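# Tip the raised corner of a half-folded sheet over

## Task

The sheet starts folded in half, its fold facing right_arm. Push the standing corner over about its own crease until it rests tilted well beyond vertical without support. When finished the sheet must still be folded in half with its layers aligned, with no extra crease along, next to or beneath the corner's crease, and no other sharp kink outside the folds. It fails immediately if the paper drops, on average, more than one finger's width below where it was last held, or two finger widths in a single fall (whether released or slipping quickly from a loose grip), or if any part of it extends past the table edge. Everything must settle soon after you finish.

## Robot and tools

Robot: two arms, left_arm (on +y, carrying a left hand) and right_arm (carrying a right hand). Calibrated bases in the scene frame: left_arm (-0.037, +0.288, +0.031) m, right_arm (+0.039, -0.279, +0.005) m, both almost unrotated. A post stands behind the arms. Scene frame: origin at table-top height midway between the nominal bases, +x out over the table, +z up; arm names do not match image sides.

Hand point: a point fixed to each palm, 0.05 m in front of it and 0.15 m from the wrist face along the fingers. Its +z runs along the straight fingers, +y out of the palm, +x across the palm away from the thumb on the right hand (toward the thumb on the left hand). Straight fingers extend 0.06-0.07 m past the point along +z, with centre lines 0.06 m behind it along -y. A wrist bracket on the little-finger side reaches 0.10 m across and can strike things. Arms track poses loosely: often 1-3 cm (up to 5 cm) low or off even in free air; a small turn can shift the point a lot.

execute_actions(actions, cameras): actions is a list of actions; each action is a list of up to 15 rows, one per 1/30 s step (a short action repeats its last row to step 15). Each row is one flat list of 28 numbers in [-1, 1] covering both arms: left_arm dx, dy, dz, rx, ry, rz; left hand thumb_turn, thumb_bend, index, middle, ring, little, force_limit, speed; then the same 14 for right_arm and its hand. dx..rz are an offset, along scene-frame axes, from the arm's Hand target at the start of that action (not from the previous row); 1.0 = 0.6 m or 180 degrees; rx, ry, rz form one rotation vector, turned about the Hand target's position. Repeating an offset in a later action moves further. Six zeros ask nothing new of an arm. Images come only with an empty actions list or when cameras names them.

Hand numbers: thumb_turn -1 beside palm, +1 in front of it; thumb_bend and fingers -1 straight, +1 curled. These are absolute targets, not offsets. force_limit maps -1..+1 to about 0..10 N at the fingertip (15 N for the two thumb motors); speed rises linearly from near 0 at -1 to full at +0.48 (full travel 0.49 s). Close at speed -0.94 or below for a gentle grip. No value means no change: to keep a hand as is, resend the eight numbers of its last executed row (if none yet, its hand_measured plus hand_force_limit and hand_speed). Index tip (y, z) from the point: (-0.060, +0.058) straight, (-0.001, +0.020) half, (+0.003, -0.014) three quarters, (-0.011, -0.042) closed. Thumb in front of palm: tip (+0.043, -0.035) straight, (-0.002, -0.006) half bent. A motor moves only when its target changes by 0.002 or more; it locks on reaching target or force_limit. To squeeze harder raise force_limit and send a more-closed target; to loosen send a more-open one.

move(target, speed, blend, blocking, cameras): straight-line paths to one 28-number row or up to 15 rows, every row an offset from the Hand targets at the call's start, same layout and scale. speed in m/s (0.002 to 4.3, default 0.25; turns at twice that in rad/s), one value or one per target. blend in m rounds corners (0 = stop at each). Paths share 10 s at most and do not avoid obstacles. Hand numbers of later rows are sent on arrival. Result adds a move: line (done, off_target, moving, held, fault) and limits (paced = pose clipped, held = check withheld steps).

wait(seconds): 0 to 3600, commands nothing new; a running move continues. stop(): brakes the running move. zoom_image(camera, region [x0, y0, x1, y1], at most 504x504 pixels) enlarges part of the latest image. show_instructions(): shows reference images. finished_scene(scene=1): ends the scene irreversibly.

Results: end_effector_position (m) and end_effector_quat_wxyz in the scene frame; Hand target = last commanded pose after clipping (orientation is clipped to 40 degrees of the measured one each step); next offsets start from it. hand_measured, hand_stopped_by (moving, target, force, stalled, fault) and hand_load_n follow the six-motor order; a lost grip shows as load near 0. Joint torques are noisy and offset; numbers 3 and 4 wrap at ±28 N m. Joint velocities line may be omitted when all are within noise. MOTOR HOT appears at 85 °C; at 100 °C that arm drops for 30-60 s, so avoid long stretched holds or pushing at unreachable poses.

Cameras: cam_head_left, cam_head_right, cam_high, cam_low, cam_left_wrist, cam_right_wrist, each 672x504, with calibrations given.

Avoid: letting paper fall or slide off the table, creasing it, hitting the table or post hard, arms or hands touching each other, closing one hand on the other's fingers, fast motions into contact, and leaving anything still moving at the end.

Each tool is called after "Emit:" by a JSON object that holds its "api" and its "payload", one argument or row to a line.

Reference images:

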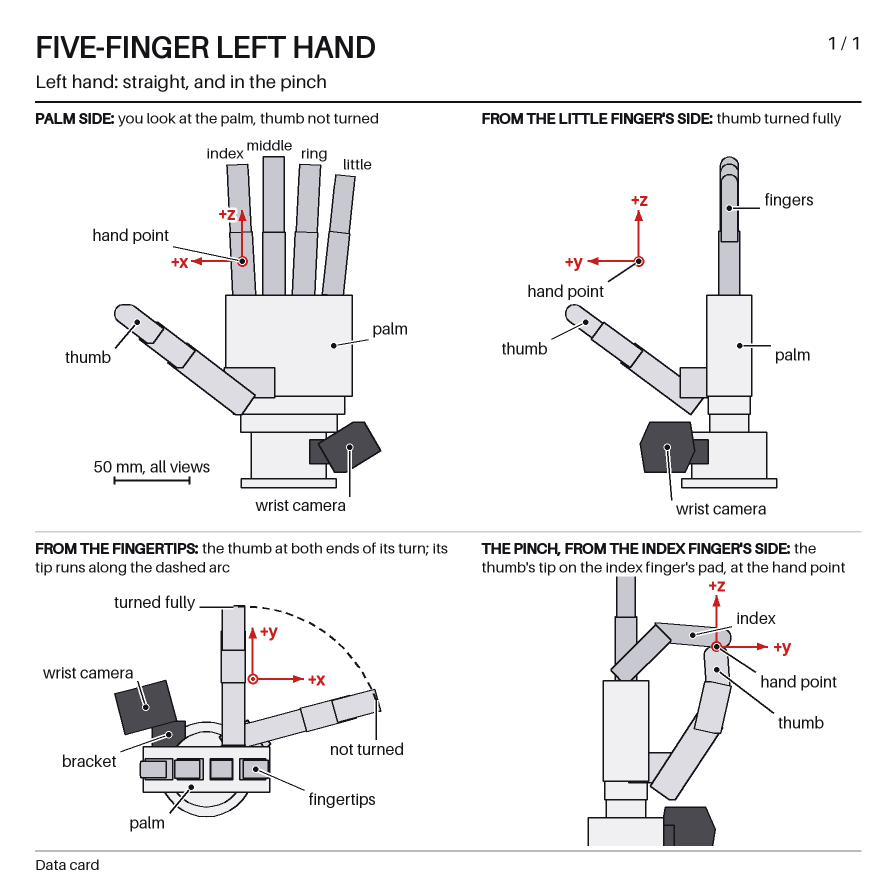

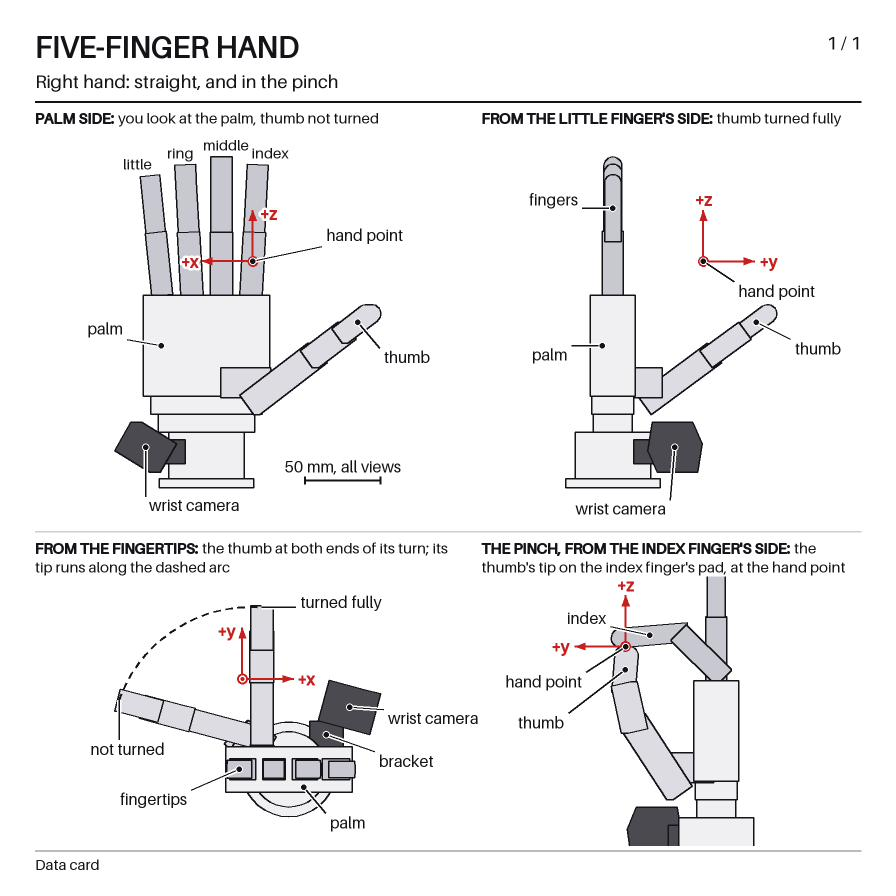

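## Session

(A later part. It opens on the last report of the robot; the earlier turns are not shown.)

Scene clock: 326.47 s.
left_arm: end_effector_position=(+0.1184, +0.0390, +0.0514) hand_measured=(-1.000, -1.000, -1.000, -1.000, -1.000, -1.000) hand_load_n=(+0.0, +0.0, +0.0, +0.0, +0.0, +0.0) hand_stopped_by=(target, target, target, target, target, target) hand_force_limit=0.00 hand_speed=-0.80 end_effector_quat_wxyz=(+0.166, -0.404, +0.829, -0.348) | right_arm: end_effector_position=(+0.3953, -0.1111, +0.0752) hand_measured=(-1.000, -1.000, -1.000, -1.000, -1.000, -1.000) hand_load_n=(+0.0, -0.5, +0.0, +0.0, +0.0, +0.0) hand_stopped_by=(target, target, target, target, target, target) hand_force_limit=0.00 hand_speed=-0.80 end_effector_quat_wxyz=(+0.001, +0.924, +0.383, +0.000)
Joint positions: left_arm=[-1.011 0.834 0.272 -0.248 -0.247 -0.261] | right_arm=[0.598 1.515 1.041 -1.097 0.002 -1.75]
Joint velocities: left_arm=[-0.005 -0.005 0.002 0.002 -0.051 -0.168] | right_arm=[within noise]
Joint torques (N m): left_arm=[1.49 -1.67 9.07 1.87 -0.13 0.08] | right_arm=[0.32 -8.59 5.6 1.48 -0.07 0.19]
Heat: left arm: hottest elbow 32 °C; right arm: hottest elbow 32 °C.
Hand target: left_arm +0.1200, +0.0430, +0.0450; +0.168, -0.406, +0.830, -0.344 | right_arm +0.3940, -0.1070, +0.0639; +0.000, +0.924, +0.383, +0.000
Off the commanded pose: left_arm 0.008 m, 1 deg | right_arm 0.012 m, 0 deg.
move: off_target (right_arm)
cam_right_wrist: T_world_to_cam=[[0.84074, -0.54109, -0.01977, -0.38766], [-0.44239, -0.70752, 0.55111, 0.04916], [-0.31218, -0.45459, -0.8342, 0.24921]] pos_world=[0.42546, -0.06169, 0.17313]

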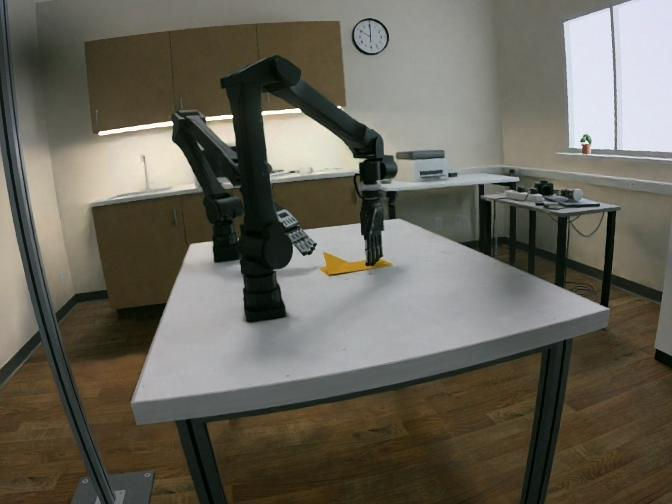

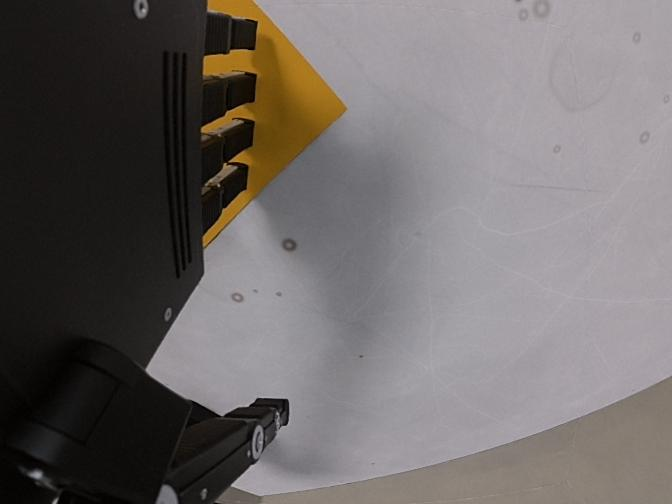

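Emit:
{"api": "move", "payload": {
  "target": [-0.0267,0.0192,-0.05,0,0,0,-1,-1,-1,-1,-1,-1,0,-0.8,0,0,-0.01,0,0,0,-1,-1,-1,-1,-1,-1,0,-0.8],
  "speed": 0.04,
  "cameras": ["cam_low","cam_left_wrist"]
}}

Emit:
{"api": "zoom_image", "payload": {
  "camera": "cam_low",
  "region": [270, 210, 400, 285]
}}

Emit:
{"api": "zoom_image", "payload": {
  "camera": "cam_left_wrist",
  "region": [340, 0, 500, 220]
}}

Scene clock: 340.63 s.
left_arm: end_effector_position=(+0.1083, +0.0540, +0.0207) hand_measured=(-1.000, -1.000, -1.000, -1.000, -1.000, -1.000) hand_load_n=(+0.0, +0.0, +0.0, +0.0, +0.0, +0.0) hand_stopped_by=(target, target, target, target, target, target) hand_force_limit=0.00 hand_speed=-0.80 end_effector_quat_wxyz=(+0.171, -0.407, +0.828, -0.345) | right_arm: end_effector_position=(+0.3952, -0.1112, +0.0746) hand_measured=(-1.000, -1.000, -1.000, -1.000, -1.000, -1.000) hand_load_n=(+0.0, +0.0, +0.0, +0.0, +0.0, +0.0) hand_stopped_by=(target, target, target, target, target, target) hand_force_limit=0.00 hand_speed=-0.80 end_effector_quat_wxyz=(+0.001, +0.924, +0.383, +0.000)
Joint positions: left_arm=[-1.028 0.858 0.184 -0.144 -0.272 -0.277] | right_arm=[0.598 1.515 1.039 -1.095 0.002 -1.749]
Joint torques (N m): left_arm=[-0.5 -1.03 8.39 1.78 -0.31 -0.02] | right_arm=[0.38 -8.06 5.09 2.1 -0.07 0.19]
Heat: left arm: hottest elbow 32 °C; right arm: hottest elbow 32 °C.
Hand target: left_arm +0.1040, +0.0545, +0.0150; +0.168, -0.406, +0.830, -0.344 | right_arm +0.3940, -0.1069, +0.0579; +0.000, +0.924, +0.383, +0.000
Off the commanded pose: left_arm 0.007 m, 0 deg | right_arm 0.017 m, 0 deg.
move: off_target (right_arm)
cam_left_wrist: T_world_to_cam=[[0.40165, -0.57329, 0.71416, -0.03257], [-0.90063, -0.38859, 0.19459, 0.12087], [0.16596, -0.72135, -0.67239, 0.1483]] pos_world=[0.09733, 0.13527, 0.09945]

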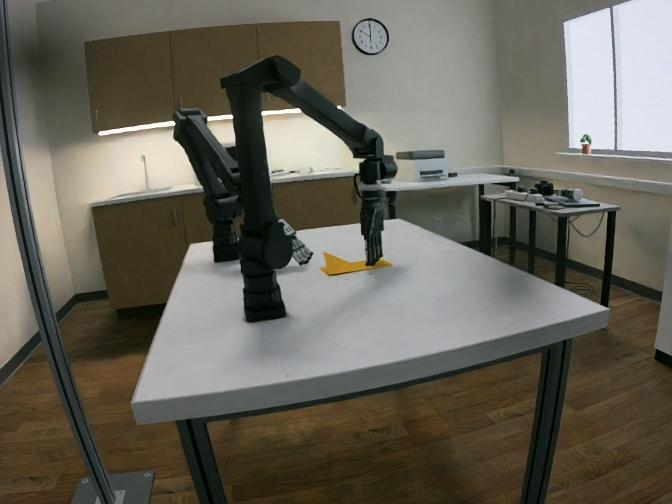

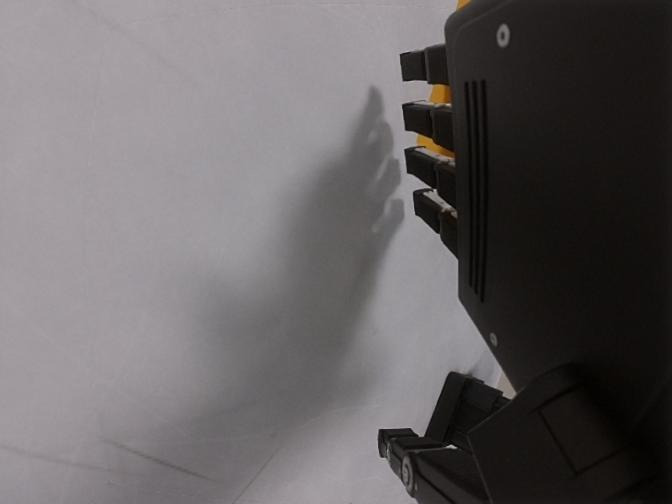

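Scaled by 3.877 from the camera's image (finer frame: 960x720).

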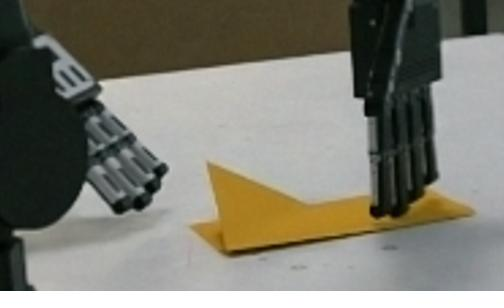

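Scaled by 2.291 from the camera's image (finer frame: 960x720).

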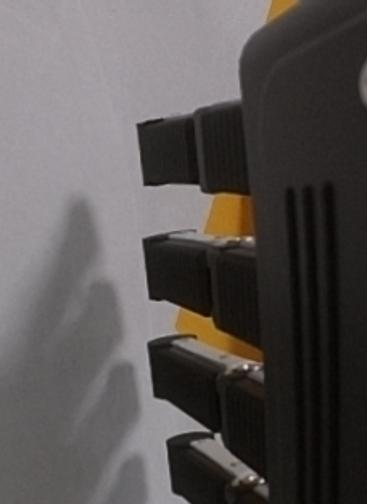

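Emit:
{"api": "move", "payload": {
  "target": [0,0,-0.02,0,0,0,-1,-1,-1,-1,-1,-1,0,-0.8,0,0,0,0,0,0,-1,-1,-1,-1,-1,-1,0,-0.8],
  "speed": 0.03,
  "cameras": ["cam_low","cam_left_wrist"]
}}

Emit:
{"api": "zoom_image", "payload": {
  "camera": "cam_low",
  "region": [270, 220, 350, 285]
}}

Scene clock: 346.93 s.
left_arm: end_effector_position=(+0.1087, +0.0535, +0.0087) hand_measured=(-1.000, -1.000, -1.000, -1.000, -1.000, -1.000) hand_load_n=(+0.0, +0.0, +0.0, +0.0, -0.5, +0.0) hand_stopped_by=(target, target, target, target, target, target) hand_force_limit=0.00 hand_speed=-0.80 end_effector_quat_wxyz=(+0.171, -0.408, +0.828, -0.346) | right_arm: end_effector_position=(+0.3952, -0.1112, +0.0746) hand_measured=(-1.000, -1.000, -1.000, -1.000, -1.000, -1.000) hand_load_n=(+0.0, +0.0, +0.0, +0.0, +0.0, +0.0) hand_stopped_by=(target, target, target, target, target, target) hand_force_limit=0.00 hand_speed=-0.80 end_effector_quat_wxyz=(+0.001, +0.924, +0.383, +0.000)
Joint positions: left_arm=[-1.028 0.92 0.164 -0.061 -0.272 -0.277] | right_arm=[0.598 1.515 1.039 -1.095 0.002 -1.749]
Joint torques (N m): left_arm=[-0.56 -1.38 7.86 1.83 -0.3 -0.07] | right_arm=[0.38 -8.06 5.09 2.09 -0.08 0.19]
Heat: left arm: hottest elbow 32 °C; right arm: hottest elbow 31 °C.
Hand target: left_arm +0.1041, +0.0544, +0.0031; +0.168, -0.406, +0.830, -0.344 | right_arm +0.3940, -0.1069, +0.0579; +0.000, +0.924, +0.383, +0.000
Off the commanded pose: left_arm 0.008 m, 0 deg | right_arm 0.017 m, 0 deg.
move: done
cam_left_wrist: T_world_to_cam=[[0.40159, -0.57251, 0.71481, -0.02449], [-0.90053, -0.3889, 0.19445, 0.12335], [0.16667, -0.7218, -0.67174, 0.13968]] pos_world=[0.09763, 0.13477, 0.08735]

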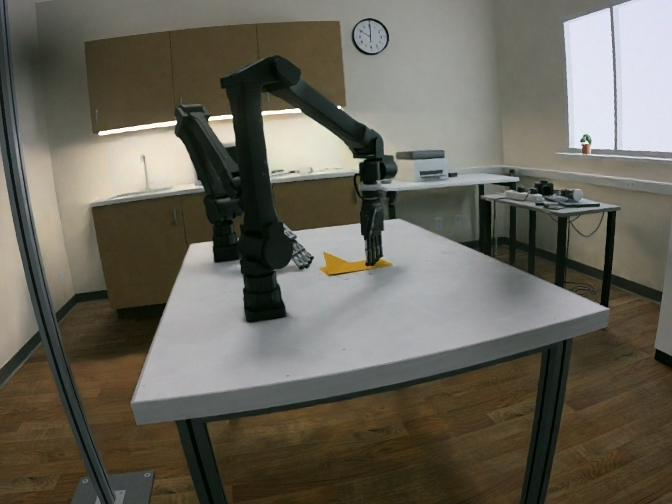

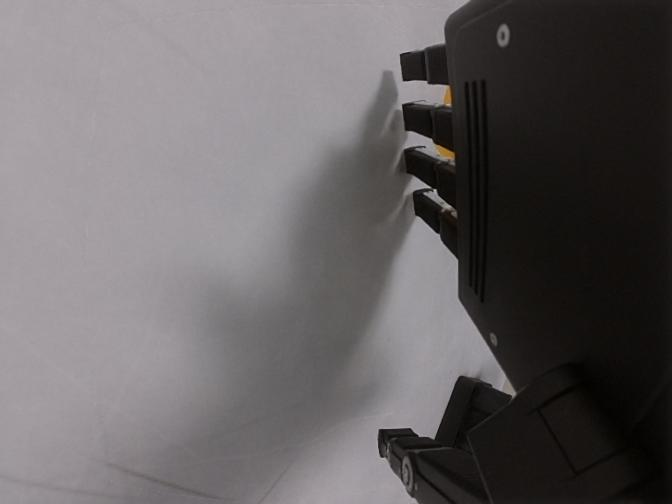

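Scaled by 6.300 from the camera's image (finer frame: 960x720).

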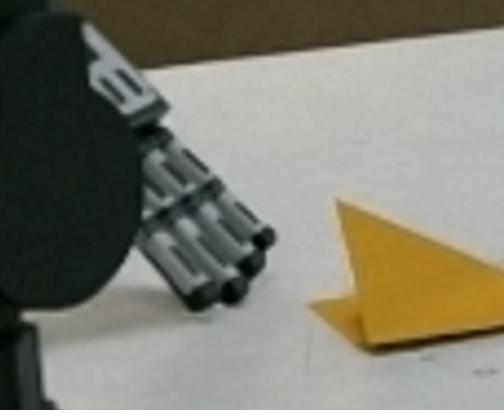

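Emit:
{"api": "move", "payload": {
  "target": [
    [-0.0097,-0.0137,0.0125,0,0,0,-1,-1,-1,-1,-1,-1,0,-0.8,0,0,0,0,0,0,-1,-1,-1,-1,-1,-1,0,-0.8],
    [0.0667,-0.0675,0.0125,0,0,0,-1,-1,-1,-1,-1,-1,0,-0.8,0,0,0,0,0,0,-1,-1,-1,-1,-1,-1,0,-0.8]
  ],
  "speed": 0.04,
  "cameras": ["cam_low","cam_left_wrist","cam_head_right","cam_head_left"]
}}

Emit:
{"api": "zoom_image", "payload": {
  "camera": "cam_low",
  "region": [290, 230, 370, 285]
}}

Emit:
{"api": "zoom_image", "payload": {
  "camera": "cam_head_right",
  "region": [360, 260, 460, 370]
}}

Emit:
{"api": "zoom_image", "payload": {
  "camera": "cam_left_wrist",
  "region": [340, 0, 500, 220]
}}

Scene clock: 365.63 s.
left_arm: end_effector_position=(+0.1343, +0.0214, +0.0076) hand_measured=(-1.000, -1.000, -1.000, -1.000, -1.000, -1.000) hand_load_n=(+0.0, +0.0, +0.0, +0.0, +0.0, +0.0) hand_stopped_by=(target, target, target, target, target, target) hand_force_limit=0.00 hand_speed=-0.80 end_effector_quat_wxyz=(+0.166, -0.405, +0.831, -0.343) | right_arm: end_effector_position=(+0.3952, -0.1112, +0.0746) hand_measured=(-1.000, -1.000, -1.000, -1.000, -1.000, -1.000) hand_load_n=(+0.0, +0.0, +0.0, +0.0, +0.0, +0.0) hand_stopped_by=(target, target, target, target, target, target) hand_force_limit=0.00 hand_speed=-0.80 end_effector_quat_wxyz=(+0.001, +0.924, +0.383, +0.000)
Joint positions: left_arm=[-0.99 1.121 0.258 0.046 -0.234 -0.247] | right_arm=[0.598 1.515 1.039 -1.095 0.002 -1.749]
Joint torques (N m): left_arm=[1.67 -1.96 10.48 1.52 -0.07 0.07] | right_arm=[0.38 -8.12 5.09 2.1 -0.08 0.19]
Heat: left arm: hottest elbow 31 °C; right arm: hottest elbow 31 °C.
Hand target: left_arm +0.1440, +0.0140, +0.0104; +0.168, -0.406, +0.830, -0.344 | right_arm +0.3940, -0.1069, +0.0579; +0.000, +0.924, +0.383, +0.000
Off the commanded pose: left_arm 0.013 m, 0 deg | right_arm 0.017 m, 0 deg.
move: off_target (left_arm)
cam_left_wrist: T_world_to_cam=[[0.40309, -0.57856, 0.70908, -0.05242], [-0.90232, -0.38058, 0.20242, 0.13414], [0.15275, -0.72141, -0.67545, 0.11346]] pos_world=[0.12483, 0.10257, 0.08665]
Images, in order (width x height): cam_head_left 672x504, cam_head_right 672x504, cam_low 672x504, cam_left_wrist 672x504.

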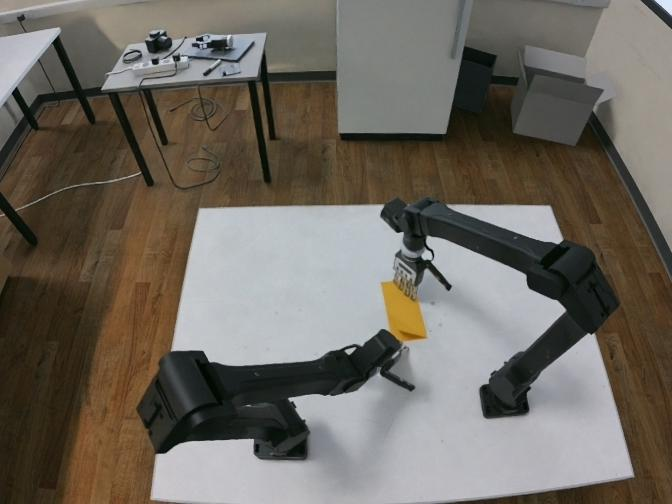

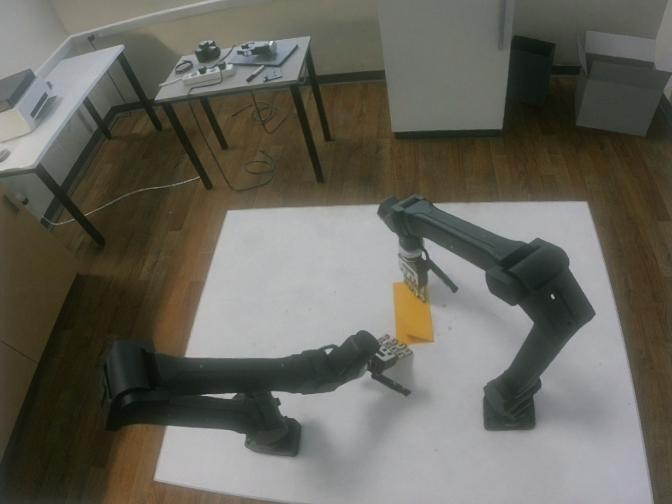

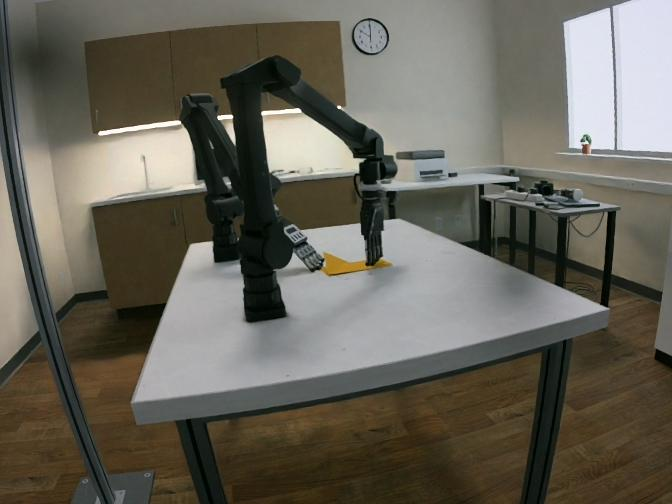

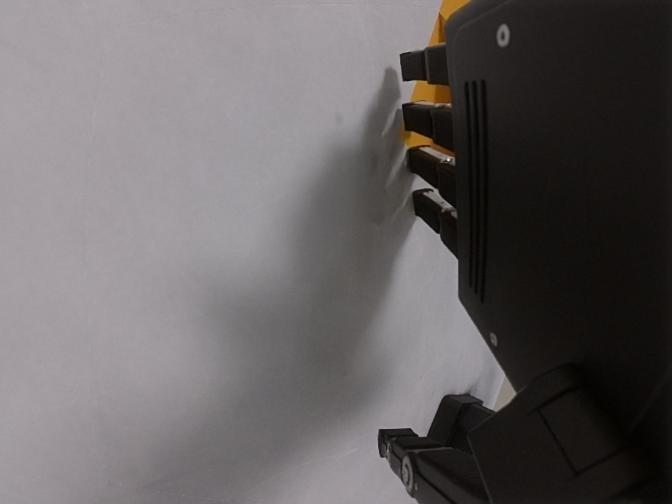

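Scaled by 6.300 from the camera's image (finer frame: 960x720).

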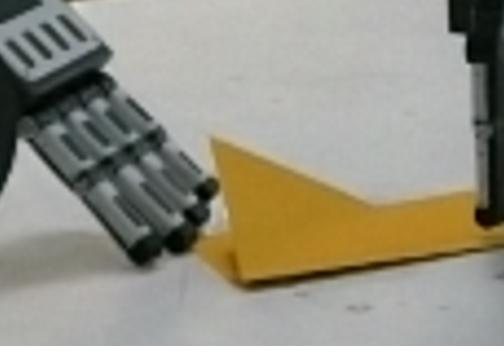

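Scaled by 4.582 from the camera's image (finer frame: 960x720).

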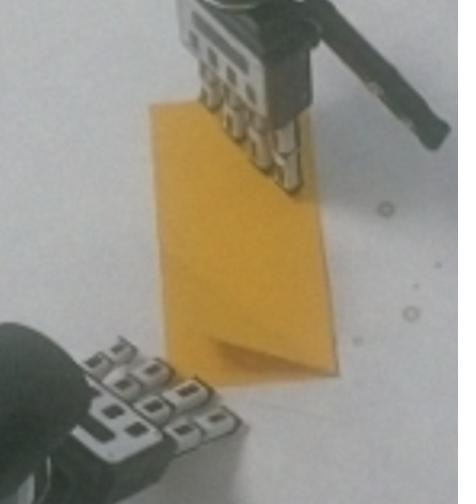

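Scaled by 2.291 from the camera's image (finer frame: 960x720).

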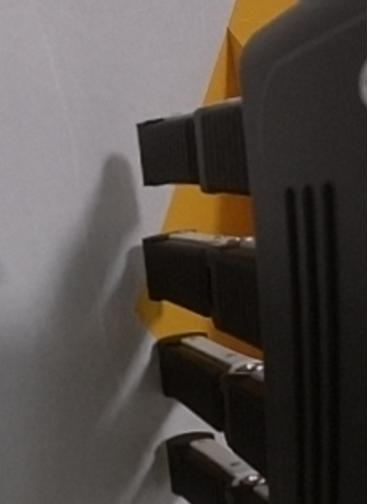

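Emit:
{"api": "move", "payload": {
  "target": [0,0,0.02,0,0,0,-1,-1,-1,-1,-1,-1,0,-0.8,0,0,0,0,0,0,-1,-1,-1,-1,-1,-1,0,-0.8],
  "speed": 0.04,
  "cameras": ["cam_low","cam_left_wrist"]
}}

Emit:
{"api": "zoom_image", "payload": {
  "camera": "cam_low",
  "region": [290, 230, 370, 285]
}}

Emit:
{"api": "zoom_image", "payload": {
  "camera": "cam_left_wrist",
  "region": [340, 0, 500, 220]
}}

Scene clock: 373.03 s.
left_arm: end_effector_position=(+0.1329, +0.0238, +0.0095) hand_measured=(-1.000, -1.000, -1.000, -1.000, -1.000, -1.000) hand_load_n=(+0.0, +0.0, +0.0, +0.0, +0.0, +0.0) hand_stopped_by=(target, target, target, target, target, target) hand_force_limit=0.00 hand_speed=-0.80 end_effector_quat_wxyz=(+0.164, -0.405, +0.835, -0.335) | right_arm: end_effector_position=(+0.3952, -0.1112, +0.0746) hand_measured=(-1.000, -1.000, -1.000, -1.000, -1.000, -1.000) hand_load_n=(+0.0, +0.0, +0.0, +0.0, +0.0, +0.0) hand_stopped_by=(target, target, target, target, target, target) hand_force_limit=0.00 hand_speed=-0.80 end_effector_quat_wxyz=(+0.001, +0.924, +0.383, +0.000)
Joint positions: left_arm=[-0.989 1.106 0.267 0.004 -0.233 -0.245] | right_arm=[0.598 1.515 1.039 -1.095 0.002 -1.749]
Joint torques (N m): left_arm=[1.55 -5.66 11.19 0.87 -0.12 0.09] | right_arm=[0.38 -8.12 5.08 2.09 -0.08 0.19]
Heat: left arm: hottest elbow 31 °C; right arm: hottest elbow 30 °C.
Hand target: left_arm +0.1439, +0.0140, +0.0224; +0.168, -0.406, +0.830, -0.344 | right_arm +0.3940, -0.1069, +0.0579; +0.000, +0.924, +0.383, +0.000
Off the commanded pose: left_arm 0.020 m, 1 deg | right_arm 0.017 m, 0 deg.
move: off_target (left_arm)
cam_left_wrist: T_world_to_cam=[[0.40976, -0.58949, 0.69613, -0.05232], [-0.90054, -0.38301, 0.20574, 0.13322], [0.14535, -0.7112, -0.6878, 0.11755]] pos_world=[0.12433, 0.10378, 0.08986]

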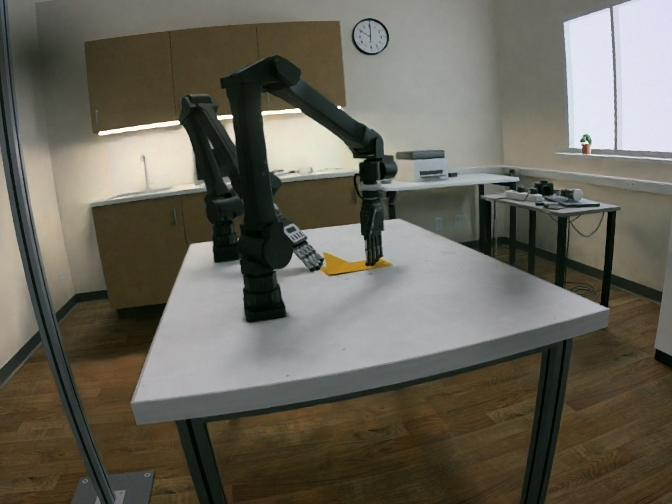

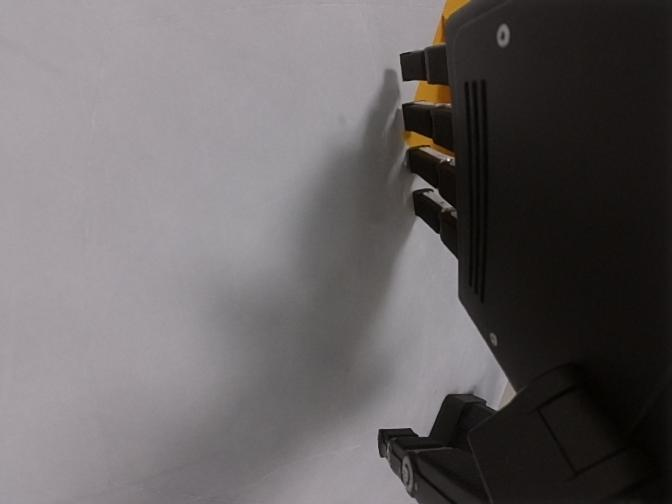

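Scaled by 6.300 from the camera's image (finer frame: 960x720).

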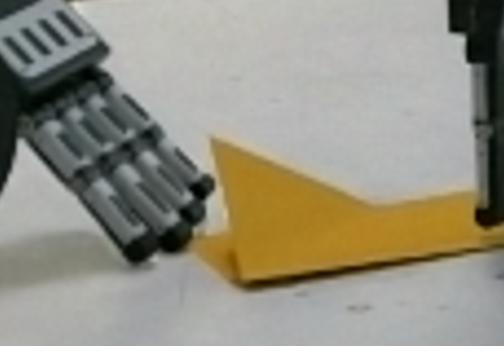

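Scaled by 2.291 from the camera's image (finer frame: 960x720).

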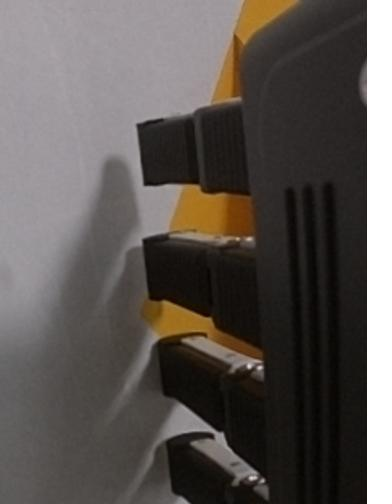

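Emit:
{"api": "move", "payload": {
  "target": [
    [-0.049,0.036,0.05,0,0,0,-1,-1,-1,-1,-1,-1,0,-0.8,0,0,0,0,0,0,-1,-1,-1,-1,-1,-1,0,-0.8],
    [-0.049,0.036,0.096,0.0832,0.1117,0.0143,-1,-1,-1,-1,-1,-1,0,-0.8,0,0,0,0,0,0,-1,-1,-1,-1,-1,-1,0,-0.8]
  ],
  "speed": 0.06,
  "blend": [0.01, 0],
  "cameras": ["cam_low","cam_left_wrist","cam_head_right","cam_high"]
}}

Emit:
{"api": "zoom_image", "payload": {
  "camera": "cam_low",
  "region": [290, 230, 370, 285]
}}

Emit:
{"api": "zoom_image", "payload": {
  "camera": "cam_left_wrist",
  "region": [340, 0, 500, 220]
}}

Scene clock: 413.70 s.
left_arm: end_effector_position=(+0.1021, +0.0484, +0.0670) hand_measured=(-1.000, -1.000, -1.000, -1.000, -1.000, -1.000) hand_load_n=(+0.0, +0.0, +0.0, +0.0, +0.0, +0.0) hand_stopped_by=(target, target, target, target, target, target) hand_force_limit=0.00 hand_speed=-0.80 end_effector_quat_wxyz=(+0.079, -0.444, +0.881, -0.144) | right_arm: end_effector_position=(+0.3952, -0.1112, +0.0746) hand_measured=(-1.000, -1.000, -1.000, -1.000, -1.000, -1.000) hand_load_n=(+0.0, +0.0, +0.0, +0.0, +0.0, +0.0) hand_stopped_by=(target, target, target, target, target, target) hand_force_limit=0.00 hand_speed=-0.80 end_effector_quat_wxyz=(+0.001, +0.924, +0.383, +0.000)
Joint positions: left_arm=[-0.939 1.085 0.573 -0.747 -0.111 -0.298] | right_arm=[0.598 1.515 1.039 -1.095 0.002 -1.749]
Joint torques (N m): left_arm=[1.55 -4.95 13.55 0.12 -0.07 -0.07] | right_arm=[0.32 -8.06 5.09 2.09 -0.07 0.19]
Heat: left arm: hottest elbow 33 °C; right arm: hottest elbow 30 °C.
Hand target: left_arm +0.1145, +0.0356, +0.0801; +0.080, -0.453, +0.875, -0.154 | right_arm +0.3940, -0.1069, +0.0579; +0.000, +0.924, +0.383, +0.000
Off the commanded pose: left_arm 0.022 m, 2 deg | right_arm 0.017 m, 0 deg.
move: off_target (left_arm)
cam_left_wrist: T_world_to_cam=[[0.61169, -0.71401, 0.34062, -0.05593], [-0.78447, -0.49184, 0.37776, 0.085], [-0.1022, -0.49828, -0.86097, 0.20563]] pos_world=[0.12191, 0.10433, 0.16398]
Images, in order (width x height): cam_head_right 672x504, cam_high 672x504, cam_low 672x504, cam_left_wrist 672x504.

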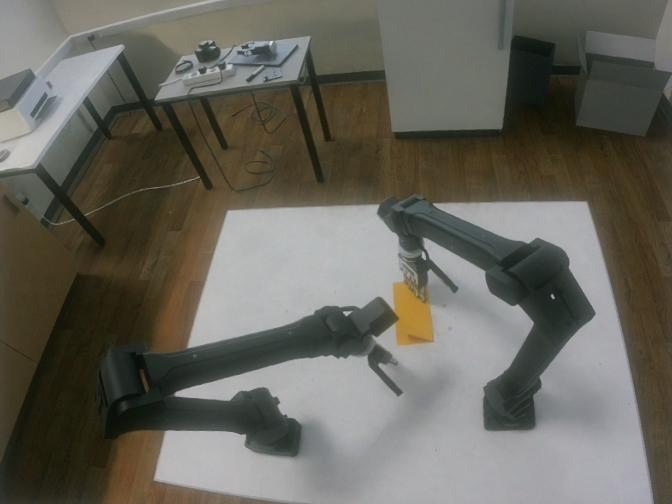

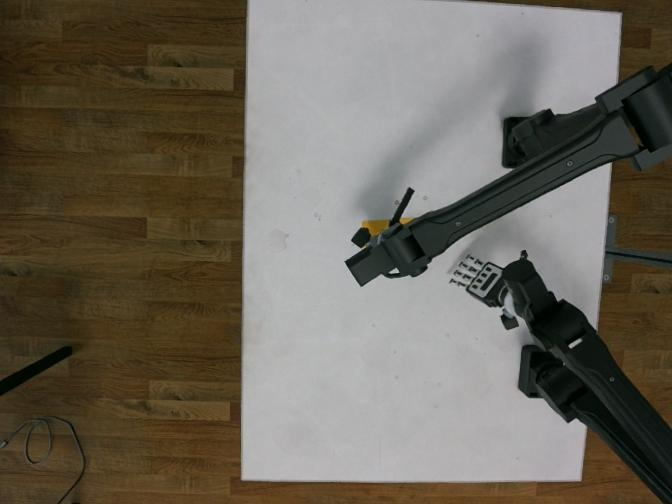

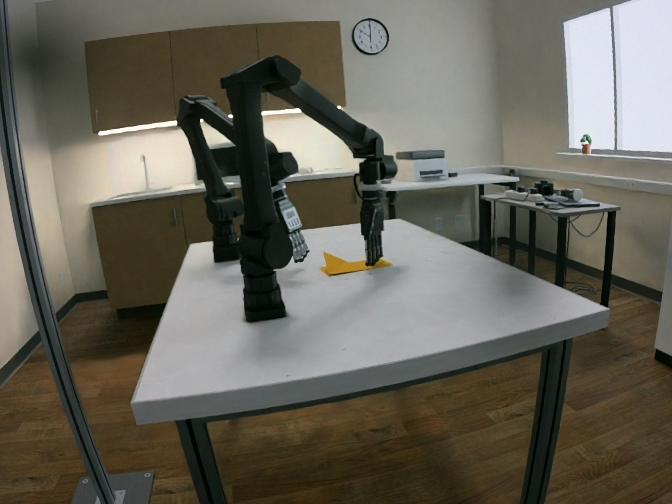

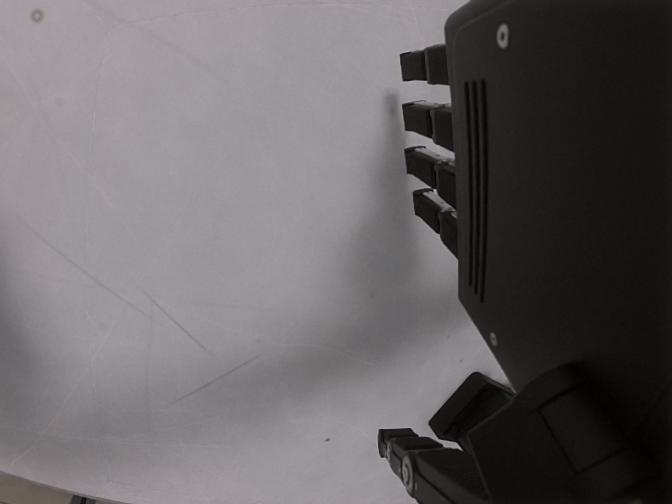

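Scaled by 6.300 from the camera's image (finer frame: 960x720).

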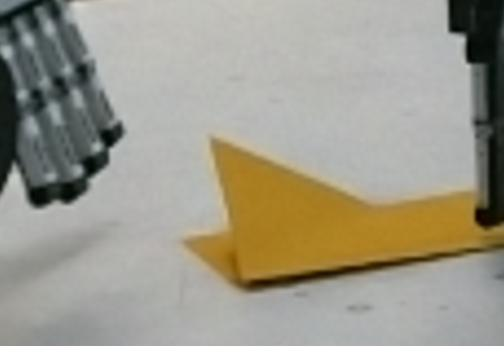

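Scaled by 2.291 from the camera's image (finer frame: 960x720).

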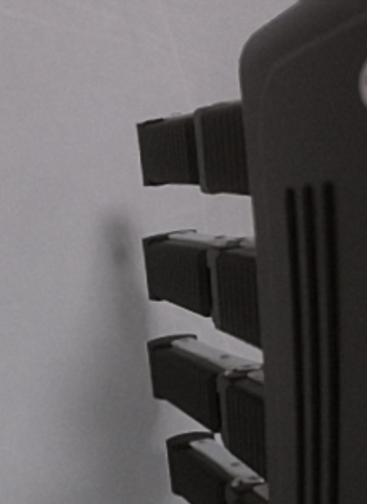

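Emit:
{"api": "move", "payload": {
  "target": [0.005,-0.005,-0.02,0,0,0,-1,-1,-1,-1,-1,-1,0,-0.8,0,0,0,0,0,0,-1,-1,-1,-1,-1,-1,0,-0.8],
  "speed": 0.06,
  "cameras": ["cam_low"]
}}

Emit:
{"api": "zoom_image", "payload": {
  "camera": "cam_low",
  "region": [290, 230, 370, 285]
}}

Scene clock: 422.20 s.
left_arm: end_effector_position=(+0.1040, +0.0468, +0.0592) hand_measured=(-1.000, -1.000, -1.000, -1.000, -1.000, -1.000) hand_load_n=(+0.0, +0.0, +0.0, +0.0, +0.0, +0.0) hand_stopped_by=(target, target, target, target, target, target) hand_force_limit=0.00 hand_speed=-0.80 end_effector_quat_wxyz=(+0.078, -0.446, +0.881, -0.138) | right_arm: end_effector_position=(+0.3952, -0.1112, +0.0746) hand_measured=(-1.000, -1.000, -1.000, -1.000, -1.000, -1.000) hand_load_n=(+0.0, +0.0, +0.0, +0.0, +0.0, +0.0) hand_stopped_by=(target, target, target, target, target, target) hand_force_limit=0.00 hand_speed=-0.80 end_effector_quat_wxyz=(+0.001, +0.924, +0.383, +0.000)
Joint positions: left_arm=[-0.936 1.119 0.573 -0.726 -0.111 -0.298] | right_arm=[0.598 1.515 1.039 -1.095 0.002 -1.749]
Joint torques (N m): left_arm=[1.49 -5.36 12.36 1.06 -0.06 -0.05] | right_arm=[0.32 -8.06 5.09 2.09 -0.08 0.19]
Heat: left arm: hottest elbow 33 °C; right arm: hottest elbow 30 °C.
Hand target: left_arm +0.1176, +0.0325, +0.0680; +0.080, -0.453, +0.875, -0.154 | right_arm +0.3940, -0.1069, +0.0579; +0.000, +0.924, +0.383, +0.000
Off the commanded pose: left_arm 0.022 m, 2 deg | right_arm 0.017 m, 0 deg.
move: off_target (left_arm)

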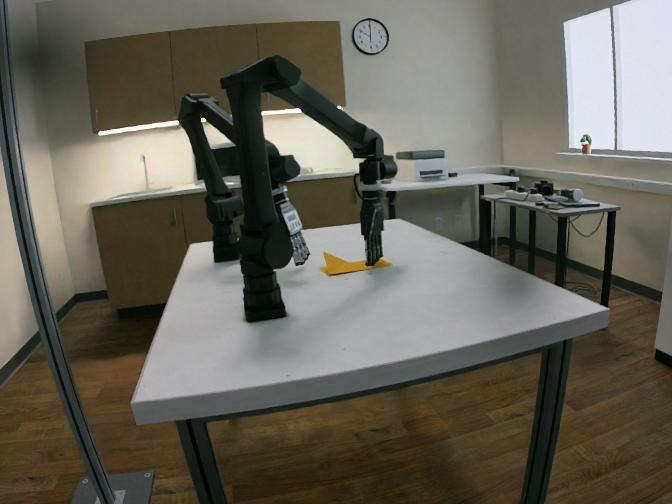

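Scaled by 6.300 from the camera's image (finer frame: 960x720).

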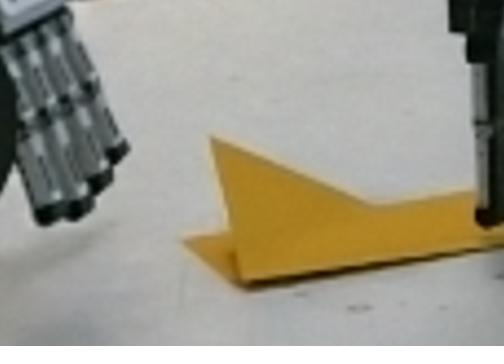

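Emit:
{"api": "move", "payload": {
  "target": [0.0545,-0.0385,0.0,0,0,0,-1,-1,-1,-1,-1,-1,0,-0.8,0,0,0,0,0,0,-1,-1,-1,-1,-1,-1,0,-0.8],
  "speed": 0.04,
  "cameras": ["cam_low","cam_left_wrist","cam_head_right"]
}}

Emit:
{"api": "zoom_image", "payload": {
  "camera": "cam_low",
  "region": [290, 230, 370, 285]
}}

Emit:
{"api": "zoom_image", "payload": {
  "camera": "cam_left_wrist",
  "region": [340, 0, 500, 220]
}}

Scene clock: 432.47 s.
left_arm: end_effector_position=(+0.1329, +0.0256, +0.0578) hand_measured=(-1.000, -1.000, -1.000, -1.000, -1.000, -1.000) hand_load_n=(+0.0, +0.0, +0.0, +0.0, +0.0, +0.0) hand_stopped_by=(target, target, target, target, target, target) hand_force_limit=0.00 hand_speed=-0.80 end_effector_quat_wxyz=(+0.076, -0.452, +0.878, -0.136) | right_arm: end_effector_position=(+0.3952, -0.1112, +0.0746) hand_measured=(-1.000, -1.000, -1.000, -1.000, -1.000, -1.000) hand_load_n=(+0.0, +0.0, +0.0, +0.0, +0.0, +0.0) hand_stopped_by=(target, target, target, target, target, target) hand_force_limit=0.00 hand_speed=-0.80 end_effector_quat_wxyz=(+0.001, +0.924, +0.383, +0.000)
Joint positions: left_arm=[-0.896 1.23 0.651 -0.695 -0.098 -0.274] | right_arm=[0.598 1.515 1.039 -1.095 0.002 -1.749]
Joint torques (N m): left_arm=[1.49 -7.12 12.98 1.05 -0.07 0.15] | right_arm=[0.32 -8.12 5.09 2.09 -0.07 0.19]
Heat: left arm: hottest elbow 33 °C; right arm: hottest elbow 30 °C.
Hand target: left_arm +0.1504, +0.0094, +0.0681; +0.080, -0.453, +0.875, -0.154 | right_arm +0.3940, -0.1069, +0.0579; +0.000, +0.924, +0.383, +0.000
Off the commanded pose: left_arm 0.026 m, 2 deg | right_arm 0.017 m, 0 deg.
move: off_target (left_arm)
cam_left_wrist: T_world_to_cam=[[0.62794, -0.7077, 0.32382, -0.0892], [-0.77085, -0.50828, 0.38397, 0.09962], [-0.10714, -0.49072, -0.8647, 0.19019]] pos_world=[0.15318, 0.08084, 0.15509]
Images, in order (width x height): cam_head_right 672x504, cam_low 672x504, cam_left_wrist 672x504.

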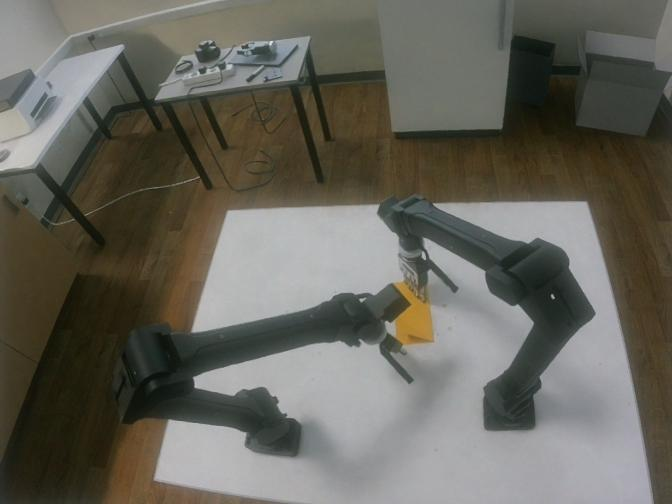

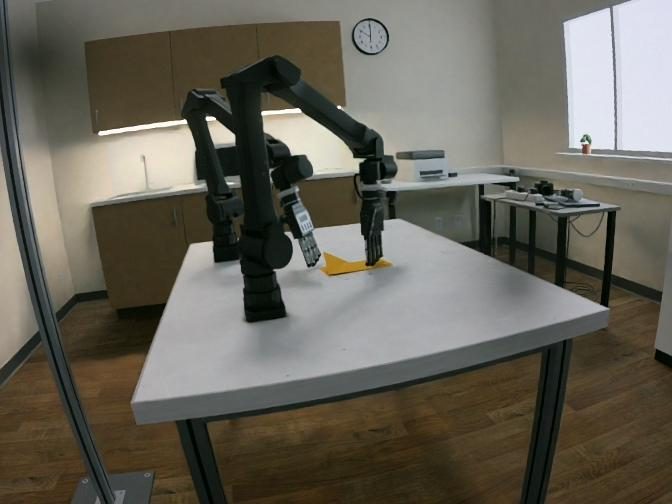

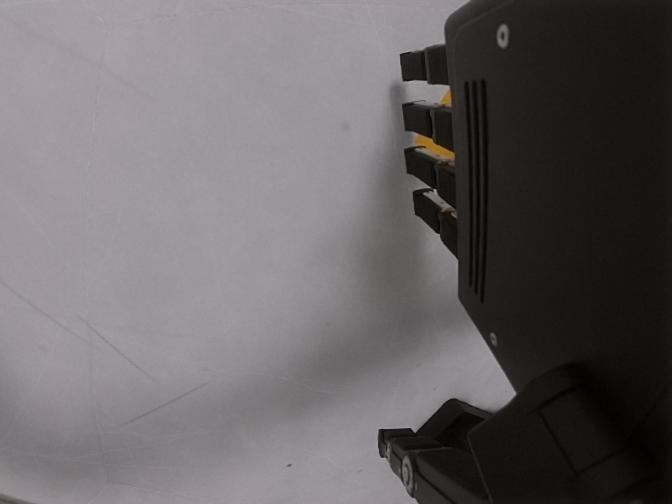

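Scaled by 6.300 from the camera's image (finer frame: 960x720).

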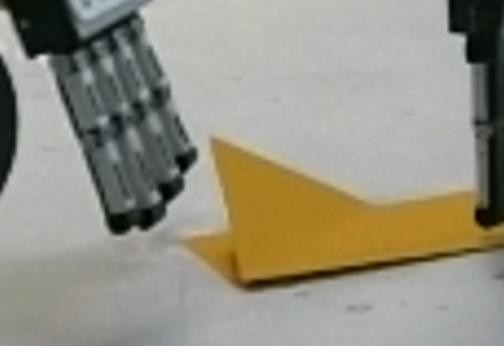

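Scaled by 2.291 from the camera's image (finer frame: 960x720).

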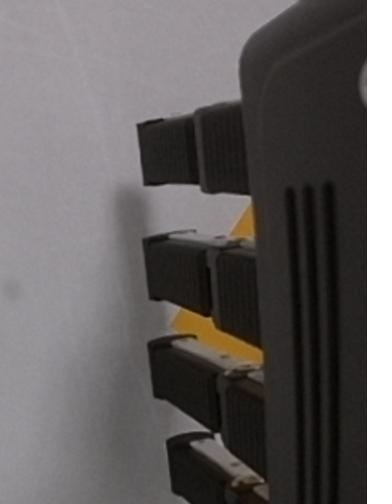

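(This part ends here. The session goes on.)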